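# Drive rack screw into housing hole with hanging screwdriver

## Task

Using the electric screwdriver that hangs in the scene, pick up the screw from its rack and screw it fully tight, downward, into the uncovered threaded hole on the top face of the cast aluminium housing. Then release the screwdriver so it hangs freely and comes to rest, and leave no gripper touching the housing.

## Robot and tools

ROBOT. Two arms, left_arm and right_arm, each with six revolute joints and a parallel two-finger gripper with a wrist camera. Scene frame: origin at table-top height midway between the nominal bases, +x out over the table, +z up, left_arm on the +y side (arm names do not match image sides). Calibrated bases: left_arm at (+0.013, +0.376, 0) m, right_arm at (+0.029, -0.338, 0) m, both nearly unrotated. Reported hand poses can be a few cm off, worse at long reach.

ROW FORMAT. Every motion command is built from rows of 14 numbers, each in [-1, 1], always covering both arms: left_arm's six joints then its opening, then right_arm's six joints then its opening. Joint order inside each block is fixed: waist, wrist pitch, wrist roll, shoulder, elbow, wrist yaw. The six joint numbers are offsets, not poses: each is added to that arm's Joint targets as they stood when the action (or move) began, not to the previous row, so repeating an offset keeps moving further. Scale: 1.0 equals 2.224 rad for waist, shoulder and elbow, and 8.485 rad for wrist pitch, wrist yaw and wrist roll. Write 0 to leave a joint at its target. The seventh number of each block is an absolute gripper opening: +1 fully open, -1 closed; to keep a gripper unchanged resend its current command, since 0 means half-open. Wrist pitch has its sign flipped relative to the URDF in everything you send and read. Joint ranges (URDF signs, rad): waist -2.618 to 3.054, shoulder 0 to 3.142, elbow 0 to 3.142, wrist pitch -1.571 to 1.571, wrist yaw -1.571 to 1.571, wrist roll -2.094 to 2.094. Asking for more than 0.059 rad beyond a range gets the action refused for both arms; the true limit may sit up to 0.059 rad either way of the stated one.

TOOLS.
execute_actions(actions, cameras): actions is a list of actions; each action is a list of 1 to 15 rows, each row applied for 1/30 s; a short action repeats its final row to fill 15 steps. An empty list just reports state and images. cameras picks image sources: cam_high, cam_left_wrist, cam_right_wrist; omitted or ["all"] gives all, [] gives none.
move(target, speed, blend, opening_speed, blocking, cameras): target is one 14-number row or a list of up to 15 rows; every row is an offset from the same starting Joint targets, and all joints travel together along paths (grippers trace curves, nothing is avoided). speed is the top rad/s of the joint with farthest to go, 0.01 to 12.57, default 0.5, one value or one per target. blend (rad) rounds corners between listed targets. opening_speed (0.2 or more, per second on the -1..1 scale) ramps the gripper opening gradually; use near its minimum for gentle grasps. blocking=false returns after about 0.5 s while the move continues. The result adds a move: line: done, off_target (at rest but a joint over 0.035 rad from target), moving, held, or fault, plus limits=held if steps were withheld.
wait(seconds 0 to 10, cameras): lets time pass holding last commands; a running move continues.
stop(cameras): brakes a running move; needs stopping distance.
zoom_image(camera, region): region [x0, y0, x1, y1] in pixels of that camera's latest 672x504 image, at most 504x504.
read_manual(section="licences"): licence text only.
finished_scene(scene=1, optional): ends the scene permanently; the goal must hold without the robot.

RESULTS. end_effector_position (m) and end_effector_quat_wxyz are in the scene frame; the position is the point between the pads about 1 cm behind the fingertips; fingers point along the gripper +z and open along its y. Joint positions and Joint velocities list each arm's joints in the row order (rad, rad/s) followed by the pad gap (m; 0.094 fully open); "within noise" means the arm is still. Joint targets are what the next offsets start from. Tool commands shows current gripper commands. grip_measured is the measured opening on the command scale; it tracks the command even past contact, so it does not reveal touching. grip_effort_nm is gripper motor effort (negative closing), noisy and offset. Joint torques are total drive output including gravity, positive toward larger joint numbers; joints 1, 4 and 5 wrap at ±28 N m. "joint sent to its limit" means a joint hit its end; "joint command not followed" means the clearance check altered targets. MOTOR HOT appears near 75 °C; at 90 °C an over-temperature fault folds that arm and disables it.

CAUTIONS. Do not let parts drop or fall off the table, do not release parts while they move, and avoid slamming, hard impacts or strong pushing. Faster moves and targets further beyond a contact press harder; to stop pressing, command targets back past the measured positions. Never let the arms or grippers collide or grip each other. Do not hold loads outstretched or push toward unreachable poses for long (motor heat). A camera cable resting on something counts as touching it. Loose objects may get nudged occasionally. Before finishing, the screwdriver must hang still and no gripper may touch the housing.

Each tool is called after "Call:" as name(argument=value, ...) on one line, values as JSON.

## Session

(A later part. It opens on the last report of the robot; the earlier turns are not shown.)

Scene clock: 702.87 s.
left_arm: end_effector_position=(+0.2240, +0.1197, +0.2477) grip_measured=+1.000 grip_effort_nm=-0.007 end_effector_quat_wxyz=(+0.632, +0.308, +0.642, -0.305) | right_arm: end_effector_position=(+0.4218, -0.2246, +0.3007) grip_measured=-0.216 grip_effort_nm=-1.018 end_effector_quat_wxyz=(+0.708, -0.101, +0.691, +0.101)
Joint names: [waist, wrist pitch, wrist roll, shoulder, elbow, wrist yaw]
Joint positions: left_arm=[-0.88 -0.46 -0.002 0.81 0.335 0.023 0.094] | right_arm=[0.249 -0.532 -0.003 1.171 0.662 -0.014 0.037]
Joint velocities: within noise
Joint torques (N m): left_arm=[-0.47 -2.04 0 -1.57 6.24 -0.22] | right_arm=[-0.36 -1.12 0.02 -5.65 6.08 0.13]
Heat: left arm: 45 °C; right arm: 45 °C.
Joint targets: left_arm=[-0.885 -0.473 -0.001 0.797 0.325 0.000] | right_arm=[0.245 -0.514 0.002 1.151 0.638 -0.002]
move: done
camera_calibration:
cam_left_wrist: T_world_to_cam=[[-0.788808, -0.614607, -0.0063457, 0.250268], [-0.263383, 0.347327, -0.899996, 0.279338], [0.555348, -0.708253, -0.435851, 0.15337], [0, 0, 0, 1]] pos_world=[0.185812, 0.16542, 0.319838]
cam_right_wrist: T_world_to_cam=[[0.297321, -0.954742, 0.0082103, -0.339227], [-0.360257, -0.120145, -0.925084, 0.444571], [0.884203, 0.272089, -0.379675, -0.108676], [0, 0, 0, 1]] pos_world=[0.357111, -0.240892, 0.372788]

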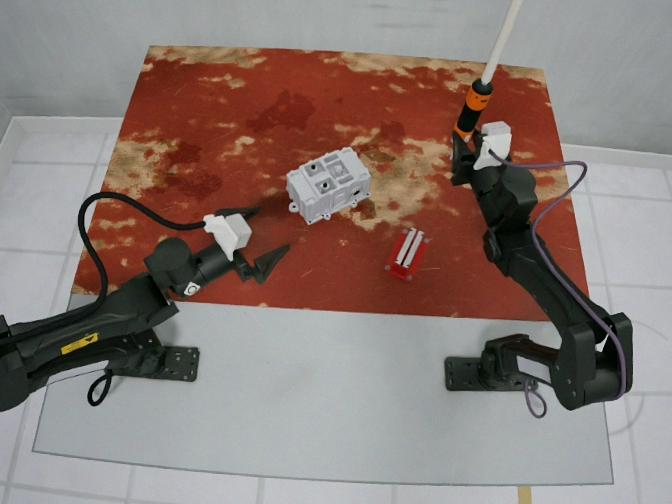

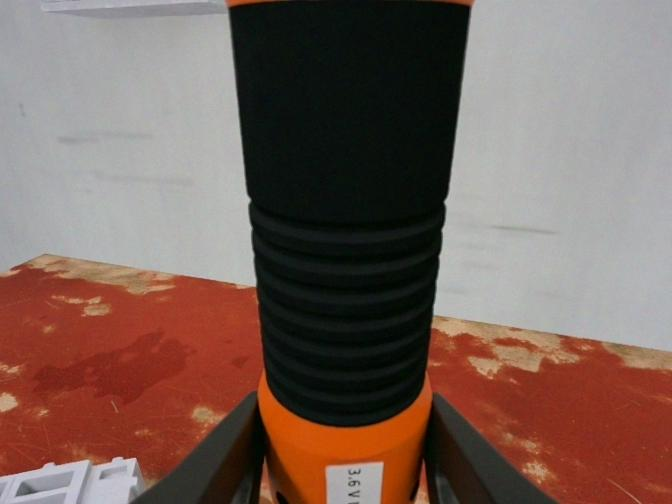

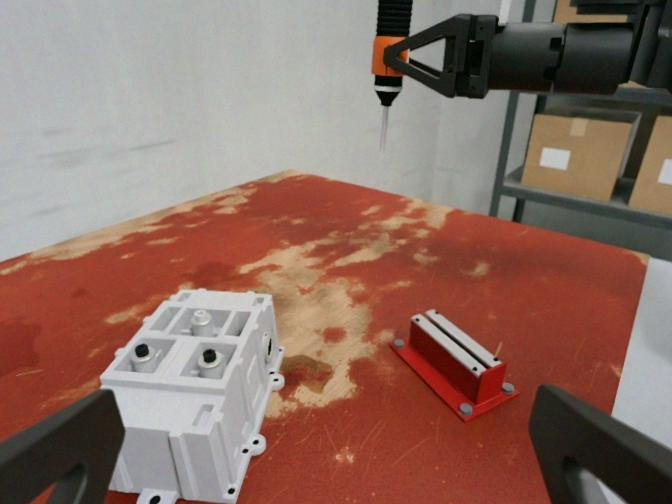

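Call:
move(target=[0,0,0,0,0,0,1,-0.0054,0.0016,0,-0.014,-0.0238,0.0026,-0.5], speed=0.2)

Call:
zoom_image(camera="cam_right_wrist", region=[350, 0, 600, 240])

Scene clock: 711.47 s.
left_arm: end_effector_position=(+0.2242, +0.1198, +0.2473) grip_measured=+1.000 grip_effort_nm=-0.012 end_effector_quat_wxyz=(+0.632, +0.308, +0.643, -0.305) | right_arm: end_effector_position=(+0.4160, -0.2356, +0.2821) grip_measured=-0.216 grip_effort_nm=-1.018 end_effector_quat_wxyz=(+0.697, -0.090, +0.707, +0.086)
Joint names: [waist, wrist pitch, wrist roll, shoulder, elbow, wrist yaw]
Joint positions: left_arm=[-0.88 -0.459 -0.002 0.81 0.335 0.022 0.094] | right_arm=[0.238 -0.519 -0.003 1.143 0.609 0.012 0.037]
Joint velocities: within noise
Joint torques (N m): left_arm=[-0.44 -2.06 0.01 -1.55 6.23 -0.21] | right_arm=[-0.54 -1.07 0.02 -5.53 6.02 0.11]
Heat: left arm: 45 °C; right arm: 42 °C.
Joint targets: left_arm=[-0.885 -0.473 -0.001 0.797 0.325 0.000] | right_arm=[0.232 -0.501 0.002 1.120 0.585 0.021]
move: done
camera_calibration:
cam_left_wrist: T_world_to_cam=[[-0.788088, -0.61553, -0.00632333, 0.250436], [-0.264674, 0.348111, -0.899314, 0.279012], [0.555756, -0.707066, -0.437257, 0.153305], [0, 0, 0, 1]] pos_world=[0.186013, 0.165421, 0.319537]
cam_right_wrist: T_world_to_cam=[[0.261997, -0.96504, 0.0074646, -0.335339], [-0.39837, -0.115191, -0.909963, 0.436733], [0.87901, 0.235434, -0.414623, -0.104227], [0, 0, 0, 1]] pos_world=[0.353456, -0.248769, 0.356699]

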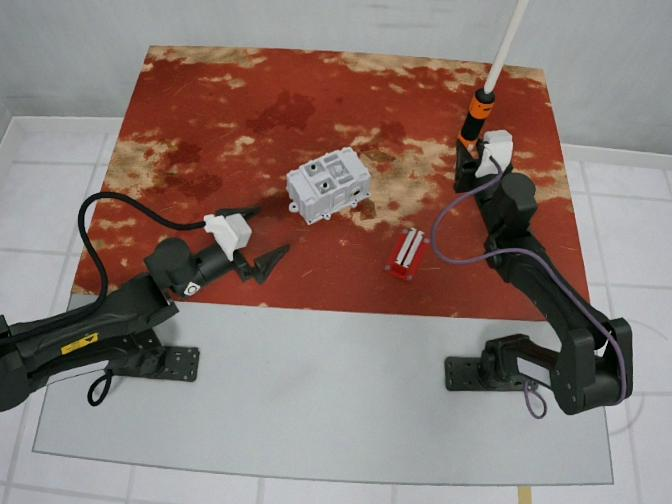

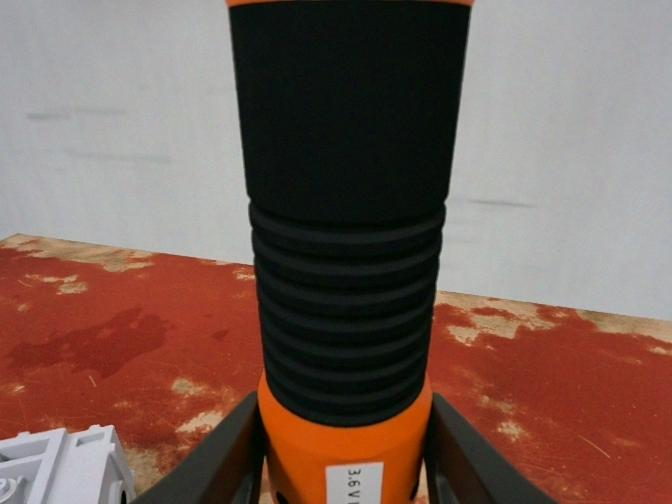

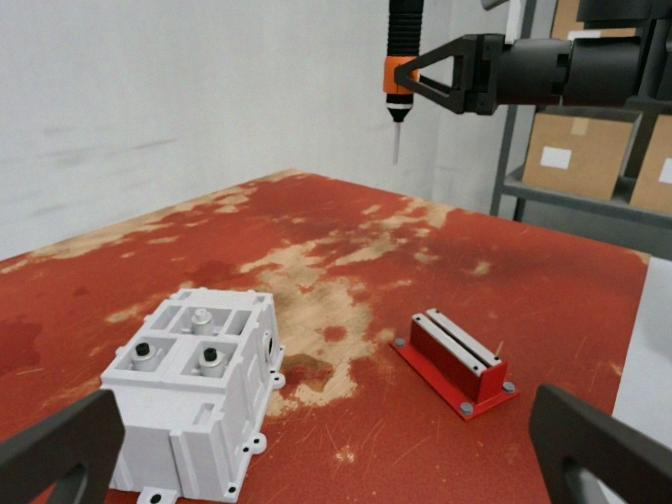

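Scaled by 2.016 from the camera's 672x504 image, which has a finer 960x720 frame.

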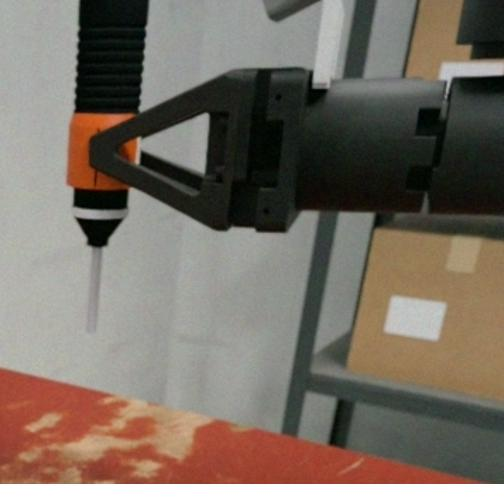

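Good. Open slowly, let settle, then back out along the reverse approach.

Call:
move(target=[0,0,0,0,0,0,1,0,0,0,0,0,0,1], opening_speed=0.5, cameras=["cam_right_wrist","cam_left_wrist"])

Call:
move(target=[0,0,0,0,0,0,1,0,0.0204,0,-0.1717,-0.0773,0,1], speed=0.3)

Call:
wait(seconds=3)

Scene clock: 720.63 s.
left_arm: end_effector_position=(+0.2242, +0.1198, +0.2473) grip_measured=+1.000 grip_effort_nm=-0.012 end_effector_quat_wxyz=(+0.632, +0.308, +0.643, -0.305) | right_arm: end_effector_position=(+0.4160, -0.2357, +0.2821) grip_measured=+0.998 grip_effort_nm=0.134 end_effector_quat_wxyz=(+0.697, -0.089, +0.707, +0.086)
Joint names: [waist, wrist pitch, wrist roll, shoulder, elbow, wrist yaw]
Joint positions: left_arm=[-0.88 -0.459 -0.002 0.81 0.335 0.022 0.094] | right_arm=[0.238 -0.519 -0.003 1.143 0.609 0.013 0.094]
Joint velocities: within noise
Joint torques (N m): left_arm=[-0.47 -2.07 0.01 -1.55 6.24 -0.2] | right_arm=[-0.21 -1.09 0.01 -5.61 6.06 0.1]
Heat: left arm: 45 °C; right arm: 40 °C.
Joint targets: left_arm=[-0.885 -0.473 -0.001 0.797 0.325 0.000] | right_arm=[0.232 -0.501 0.002 1.120 0.585 0.021]
move: done
camera_calibration:
cam_left_wrist: T_world_to_cam=[[-0.788088, -0.61553, -0.00632333, 0.250436], [-0.264674, 0.348111, -0.899314, 0.279012], [0.555756, -0.707066, -0.437257, 0.153305], [0, 0, 0, 1]] pos_world=[0.186013, 0.165421, 0.319537]
cam_right_wrist: T_world_to_cam=[[0.261326, -0.965222, 0.00746913, -0.335245], [-0.398435, -0.114915, -0.909969, 0.436816], [0.87918, 0.234823, -0.414609, -0.104422], [0, 0, 0, 1]] pos_world=[0.353457, -0.248869, 0.356699]
Images, in order (width x height): cam_left_wrist 672x504, cam_right_wrist 672x504.

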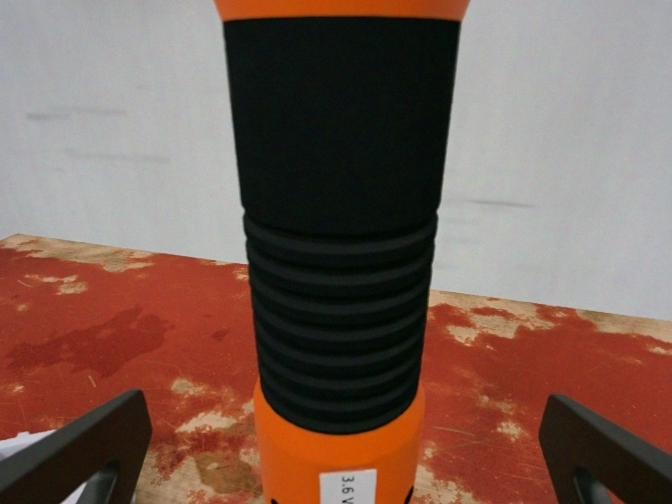

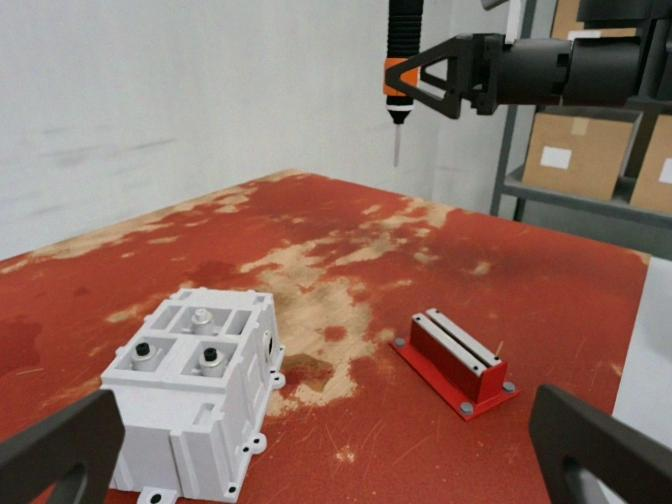

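Scene clock: 722.47 s.
left_arm: end_effector_position=(+0.2242, +0.1198, +0.2473) grip_measured=+1.000 grip_effort_nm=-0.012 end_effector_quat_wxyz=(+0.632, +0.308, +0.643, -0.305) | right_arm: end_effector_position=(+0.3451, -0.2547, +0.2896) grip_measured=+0.998 grip_effort_nm=0.129 end_effector_quat_wxyz=(+0.714, -0.087, +0.689, +0.088)
Joint names: [waist, wrist pitch, wrist roll, shoulder, elbow, wrist yaw]
Joint positions: left_arm=[-0.88 -0.459 -0.002 0.81 0.335 0.022 0.094] | right_arm=[0.238 -0.348 -0.003 0.75 0.439 0.013 0.094]
Joint velocities: within noise
Joint torques (N m): left_arm=[-0.47 -2.06 0 -1.55 6.27 -0.21] | right_arm=[-0.32 -1.06 0.01 -1.61 6.08 0.08]
Heat: left arm: 45 °C; right arm: 40 °C.
Joint targets: left_arm=[-0.885 -0.473 -0.001 0.797 0.325 0.000] | right_arm=[0.232 -0.328 0.002 0.738 0.413 0.021]
move: done
camera_calibration:
cam_left_wrist: T_world_to_cam=[[-0.788088, -0.61553, -0.00632333, 0.250436], [-0.264674, 0.348111, -0.899314, 0.279012], [0.555756, -0.707066, -0.437257, 0.153305], [0, 0, 0, 1]] pos_world=[0.186013, 0.165421, 0.319537]
cam_right_wrist: T_world_to_cam=[[0.260891, -0.965338, 0.00763045, -0.334958], [-0.353061, -0.102768, -0.929939, 0.406439], [0.89849, 0.239918, -0.367635, -0.0534032], [0, 0, 0, 1]] pos_world=[0.278867, -0.268766, 0.360886]

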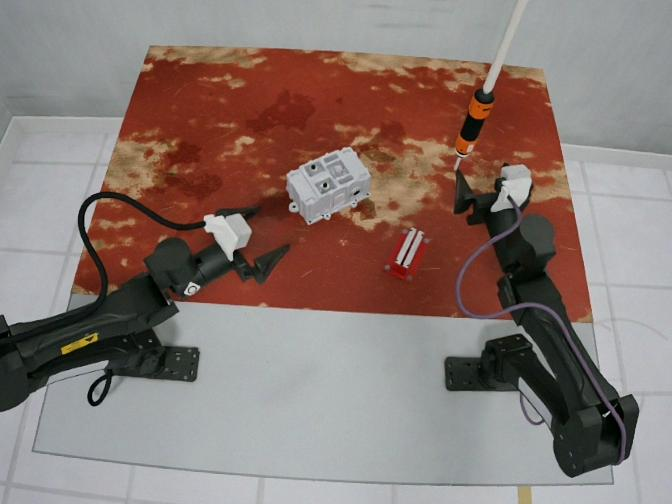

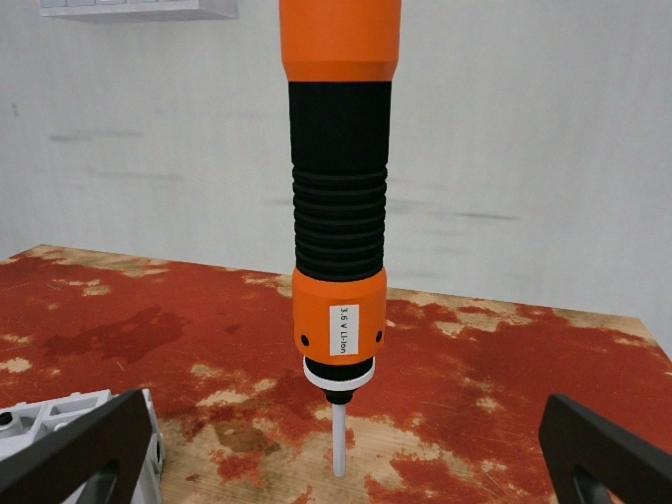

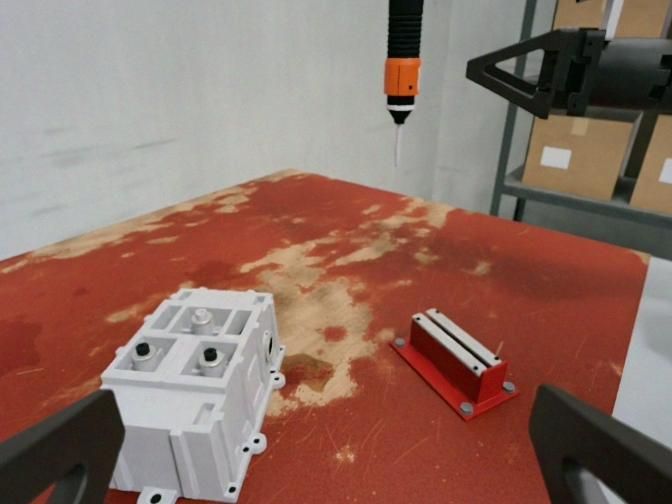

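Scene clock: 725.47 s.
left_arm: end_effector_position=(+0.2242, +0.1198, +0.2473) grip_measured=+1.000 grip_effort_nm=-0.002 end_effector_quat_wxyz=(+0.632, +0.308, +0.643, -0.305) | right_arm: end_effector_position=(+0.3451, -0.2547, +0.2894) grip_measured=+0.998 grip_effort_nm=0.139 end_effector_quat_wxyz=(+0.714, -0.087, +0.689, +0.088)
Joint names: [waist, wrist pitch, wrist roll, shoulder, elbow, wrist yaw]
Joint positions: left_arm=[-0.88 -0.459 -0.002 0.81 0.335 0.022 0.094] | right_arm=[0.238 -0.347 -0.003 0.75 0.439 0.013 0.094]
Joint velocities: within noise
Joint torques (N m): left_arm=[-0.43 -2.07 0.01 -1.55 6.23 -0.22] | right_arm=[-0.43 -1.05 0.03 -1.68 6.05 0.09]
Heat: left arm: 44 °C; right arm: 39 °C.
Joint targets: left_arm=[-0.885 -0.473 -0.001 0.797 0.325 0.000] | right_arm=[0.232 -0.328 0.002 0.738 0.413 0.021]
Tool commands: left_gripper/opening=+1.0 right_gripper/opening=+1.0
wait: 3.00 s; at rest by 0.17 s
camera_calibration:
cam_left_wrist: T_world_to_cam=[[-0.788088, -0.61553, -0.00632333, 0.250436], [-0.264674, 0.348111, -0.899314, 0.279012], [0.555756, -0.707066, -0.437257, 0.153305], [0, 0, 0, 1]] pos_world=[0.186013, 0.165421, 0.319537]
cam_right_wrist: T_world_to_cam=[[0.26097, -0.965317, 0.0076107, -0.334992], [-0.353738, -0.102962, -0.92966, 0.406418], [0.8982, 0.239921, -0.368339, -0.0531938], [0, 0, 0, 1]] pos_world=[0.278967, -0.268766, 0.360786]

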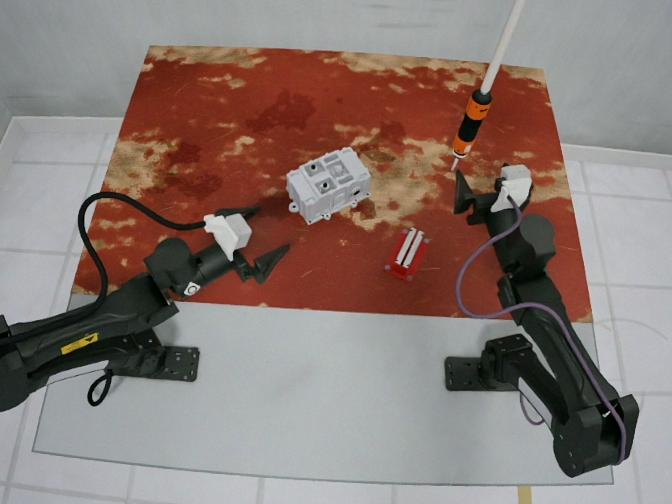

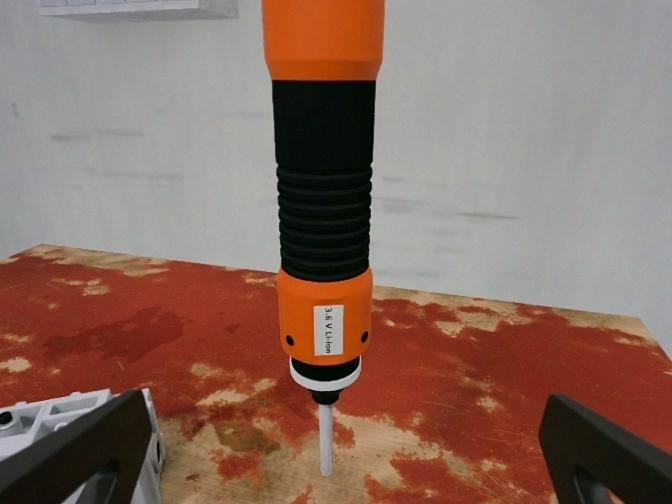

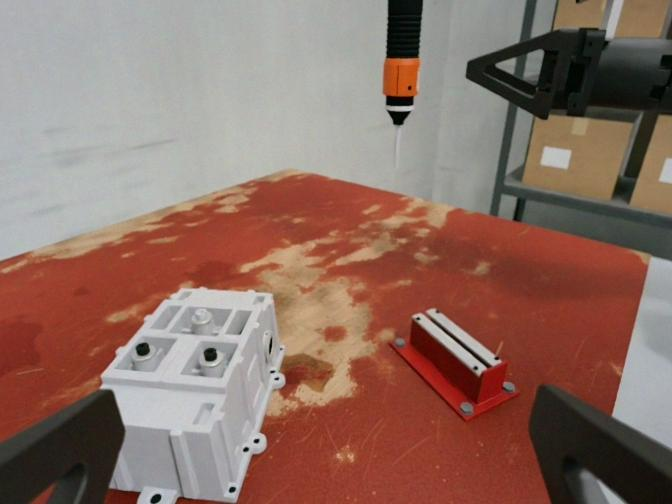

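Call:
wait(seconds=10, cameras=["cam_left_wrist"])

Call:
wait(seconds=2, cameras=["cam_left_wrist"])

Scene clock: 741.80 s.
left_arm: end_effector_position=(+0.2242, +0.1199, +0.2473) grip_measured=+1.000 grip_effort_nm=-0.012 end_effector_quat_wxyz=(+0.632, +0.308, +0.643, -0.305) | right_arm: end_effector_position=(+0.3451, -0.2547, +0.2894) grip_measured=+0.998 grip_effort_nm=0.134 end_effector_quat_wxyz=(+0.714, -0.087, +0.689, +0.088)
Joint names: [waist, wrist pitch, wrist roll, shoulder, elbow, wrist yaw]
Joint positions: left_arm=[-0.88 -0.459 -0.002 0.81 0.335 0.022 0.094] | right_arm=[0.238 -0.347 -0.003 0.75 0.439 0.013 0.094]
Joint velocities: within noise
Joint torques (N m): left_arm=[-0.46 -2.07 0 -1.58 6.23 -0.2] | right_arm=[-0.31 -1.06 0.03 -1.5 5.97 0.1]
Heat: left arm: 44 °C; right arm: 37 °C.
Joint targets: left_arm=[-0.885 -0.473 -0.001 0.797 0.325 0.000] | right_arm=[0.232 -0.328 0.002 0.738 0.413 0.021]
Tool commands: left_gripper/opening=+1.0 right_gripper/opening=+1.0
wait: 10.00 s; at rest from the start
camera_calibration:
cam_left_wrist: T_world_to_cam=[[-0.787851, -0.615833, -0.00635327, 0.250452], [-0.264779, 0.348017, -0.89932, 0.279049], [0.556042, -0.706848, -0.437246, 0.153213], [0, 0, 0, 1]] pos_world=[0.186013, 0.165421, 0.319537]
Images, in order (width x height): cam_left_wrist 672x504.

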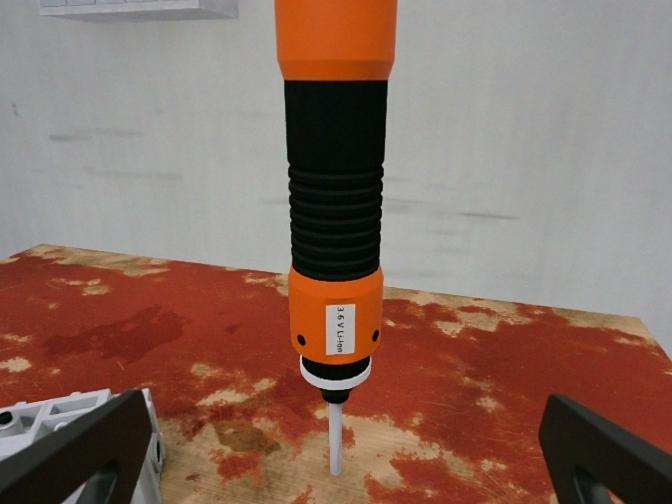

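Scene clock: 743.80 s.
left_arm: end_effector_position=(+0.2242, +0.1199, +0.2473) grip_measured=+1.000 grip_effort_nm=-0.007 end_effector_quat_wxyz=(+0.632, +0.308, +0.643, -0.305) | right_arm: end_effector_position=(+0.3451, -0.2547, +0.2894) grip_measured=+0.998 grip_effort_nm=0.129 end_effector_quat_wxyz=(+0.714, -0.087, +0.689, +0.088)
Joint names: [waist, wrist pitch, wrist roll, shoulder, elbow, wrist yaw]
Joint positions: left_arm=[-0.88 -0.459 -0.002 0.81 0.335 0.022 0.094] | right_arm=[0.238 -0.347 -0.003 0.75 0.439 0.013 0.094]
Joint velocities: within noise
Joint torques (N m): left_arm=[-0.47 -2.07 0.01 -1.57 6.23 -0.21] | right_arm=[-0.36 -1.04 0.03 -1.51 6.11 0.09]
Heat: left arm: 44 °C; right arm: 37 °C.
Joint targets: left_arm=[-0.885 -0.473 -0.001 0.797 0.325 0.000] | right_arm=[0.232 -0.328 0.002 0.738 0.413 0.021]
Tool commands: left_gripper/opening=+1.0 right_gripper/opening=+1.0
wait: 2.00 s; at rest by 0.17 s
camera_calibration:
cam_left_wrist: T_world_to_cam=[[-0.787851, -0.615833, -0.00635327, 0.250452], [-0.264779, 0.348017, -0.89932, 0.279049], [0.556042, -0.706848, -0.437246, 0.153213], [0, 0, 0, 1]] pos_world=[0.186013, 0.165421, 0.319537]
Images, in order (width x height): cam_left_wrist 672x504.

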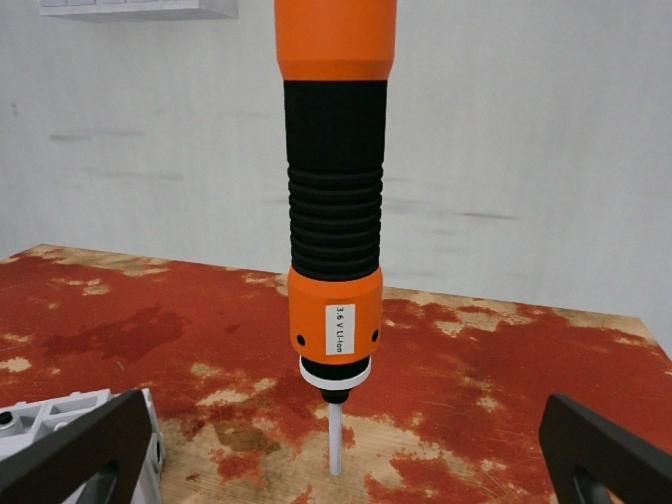

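Still.

Call:
finished_scene()

The scene is finished: the task was done.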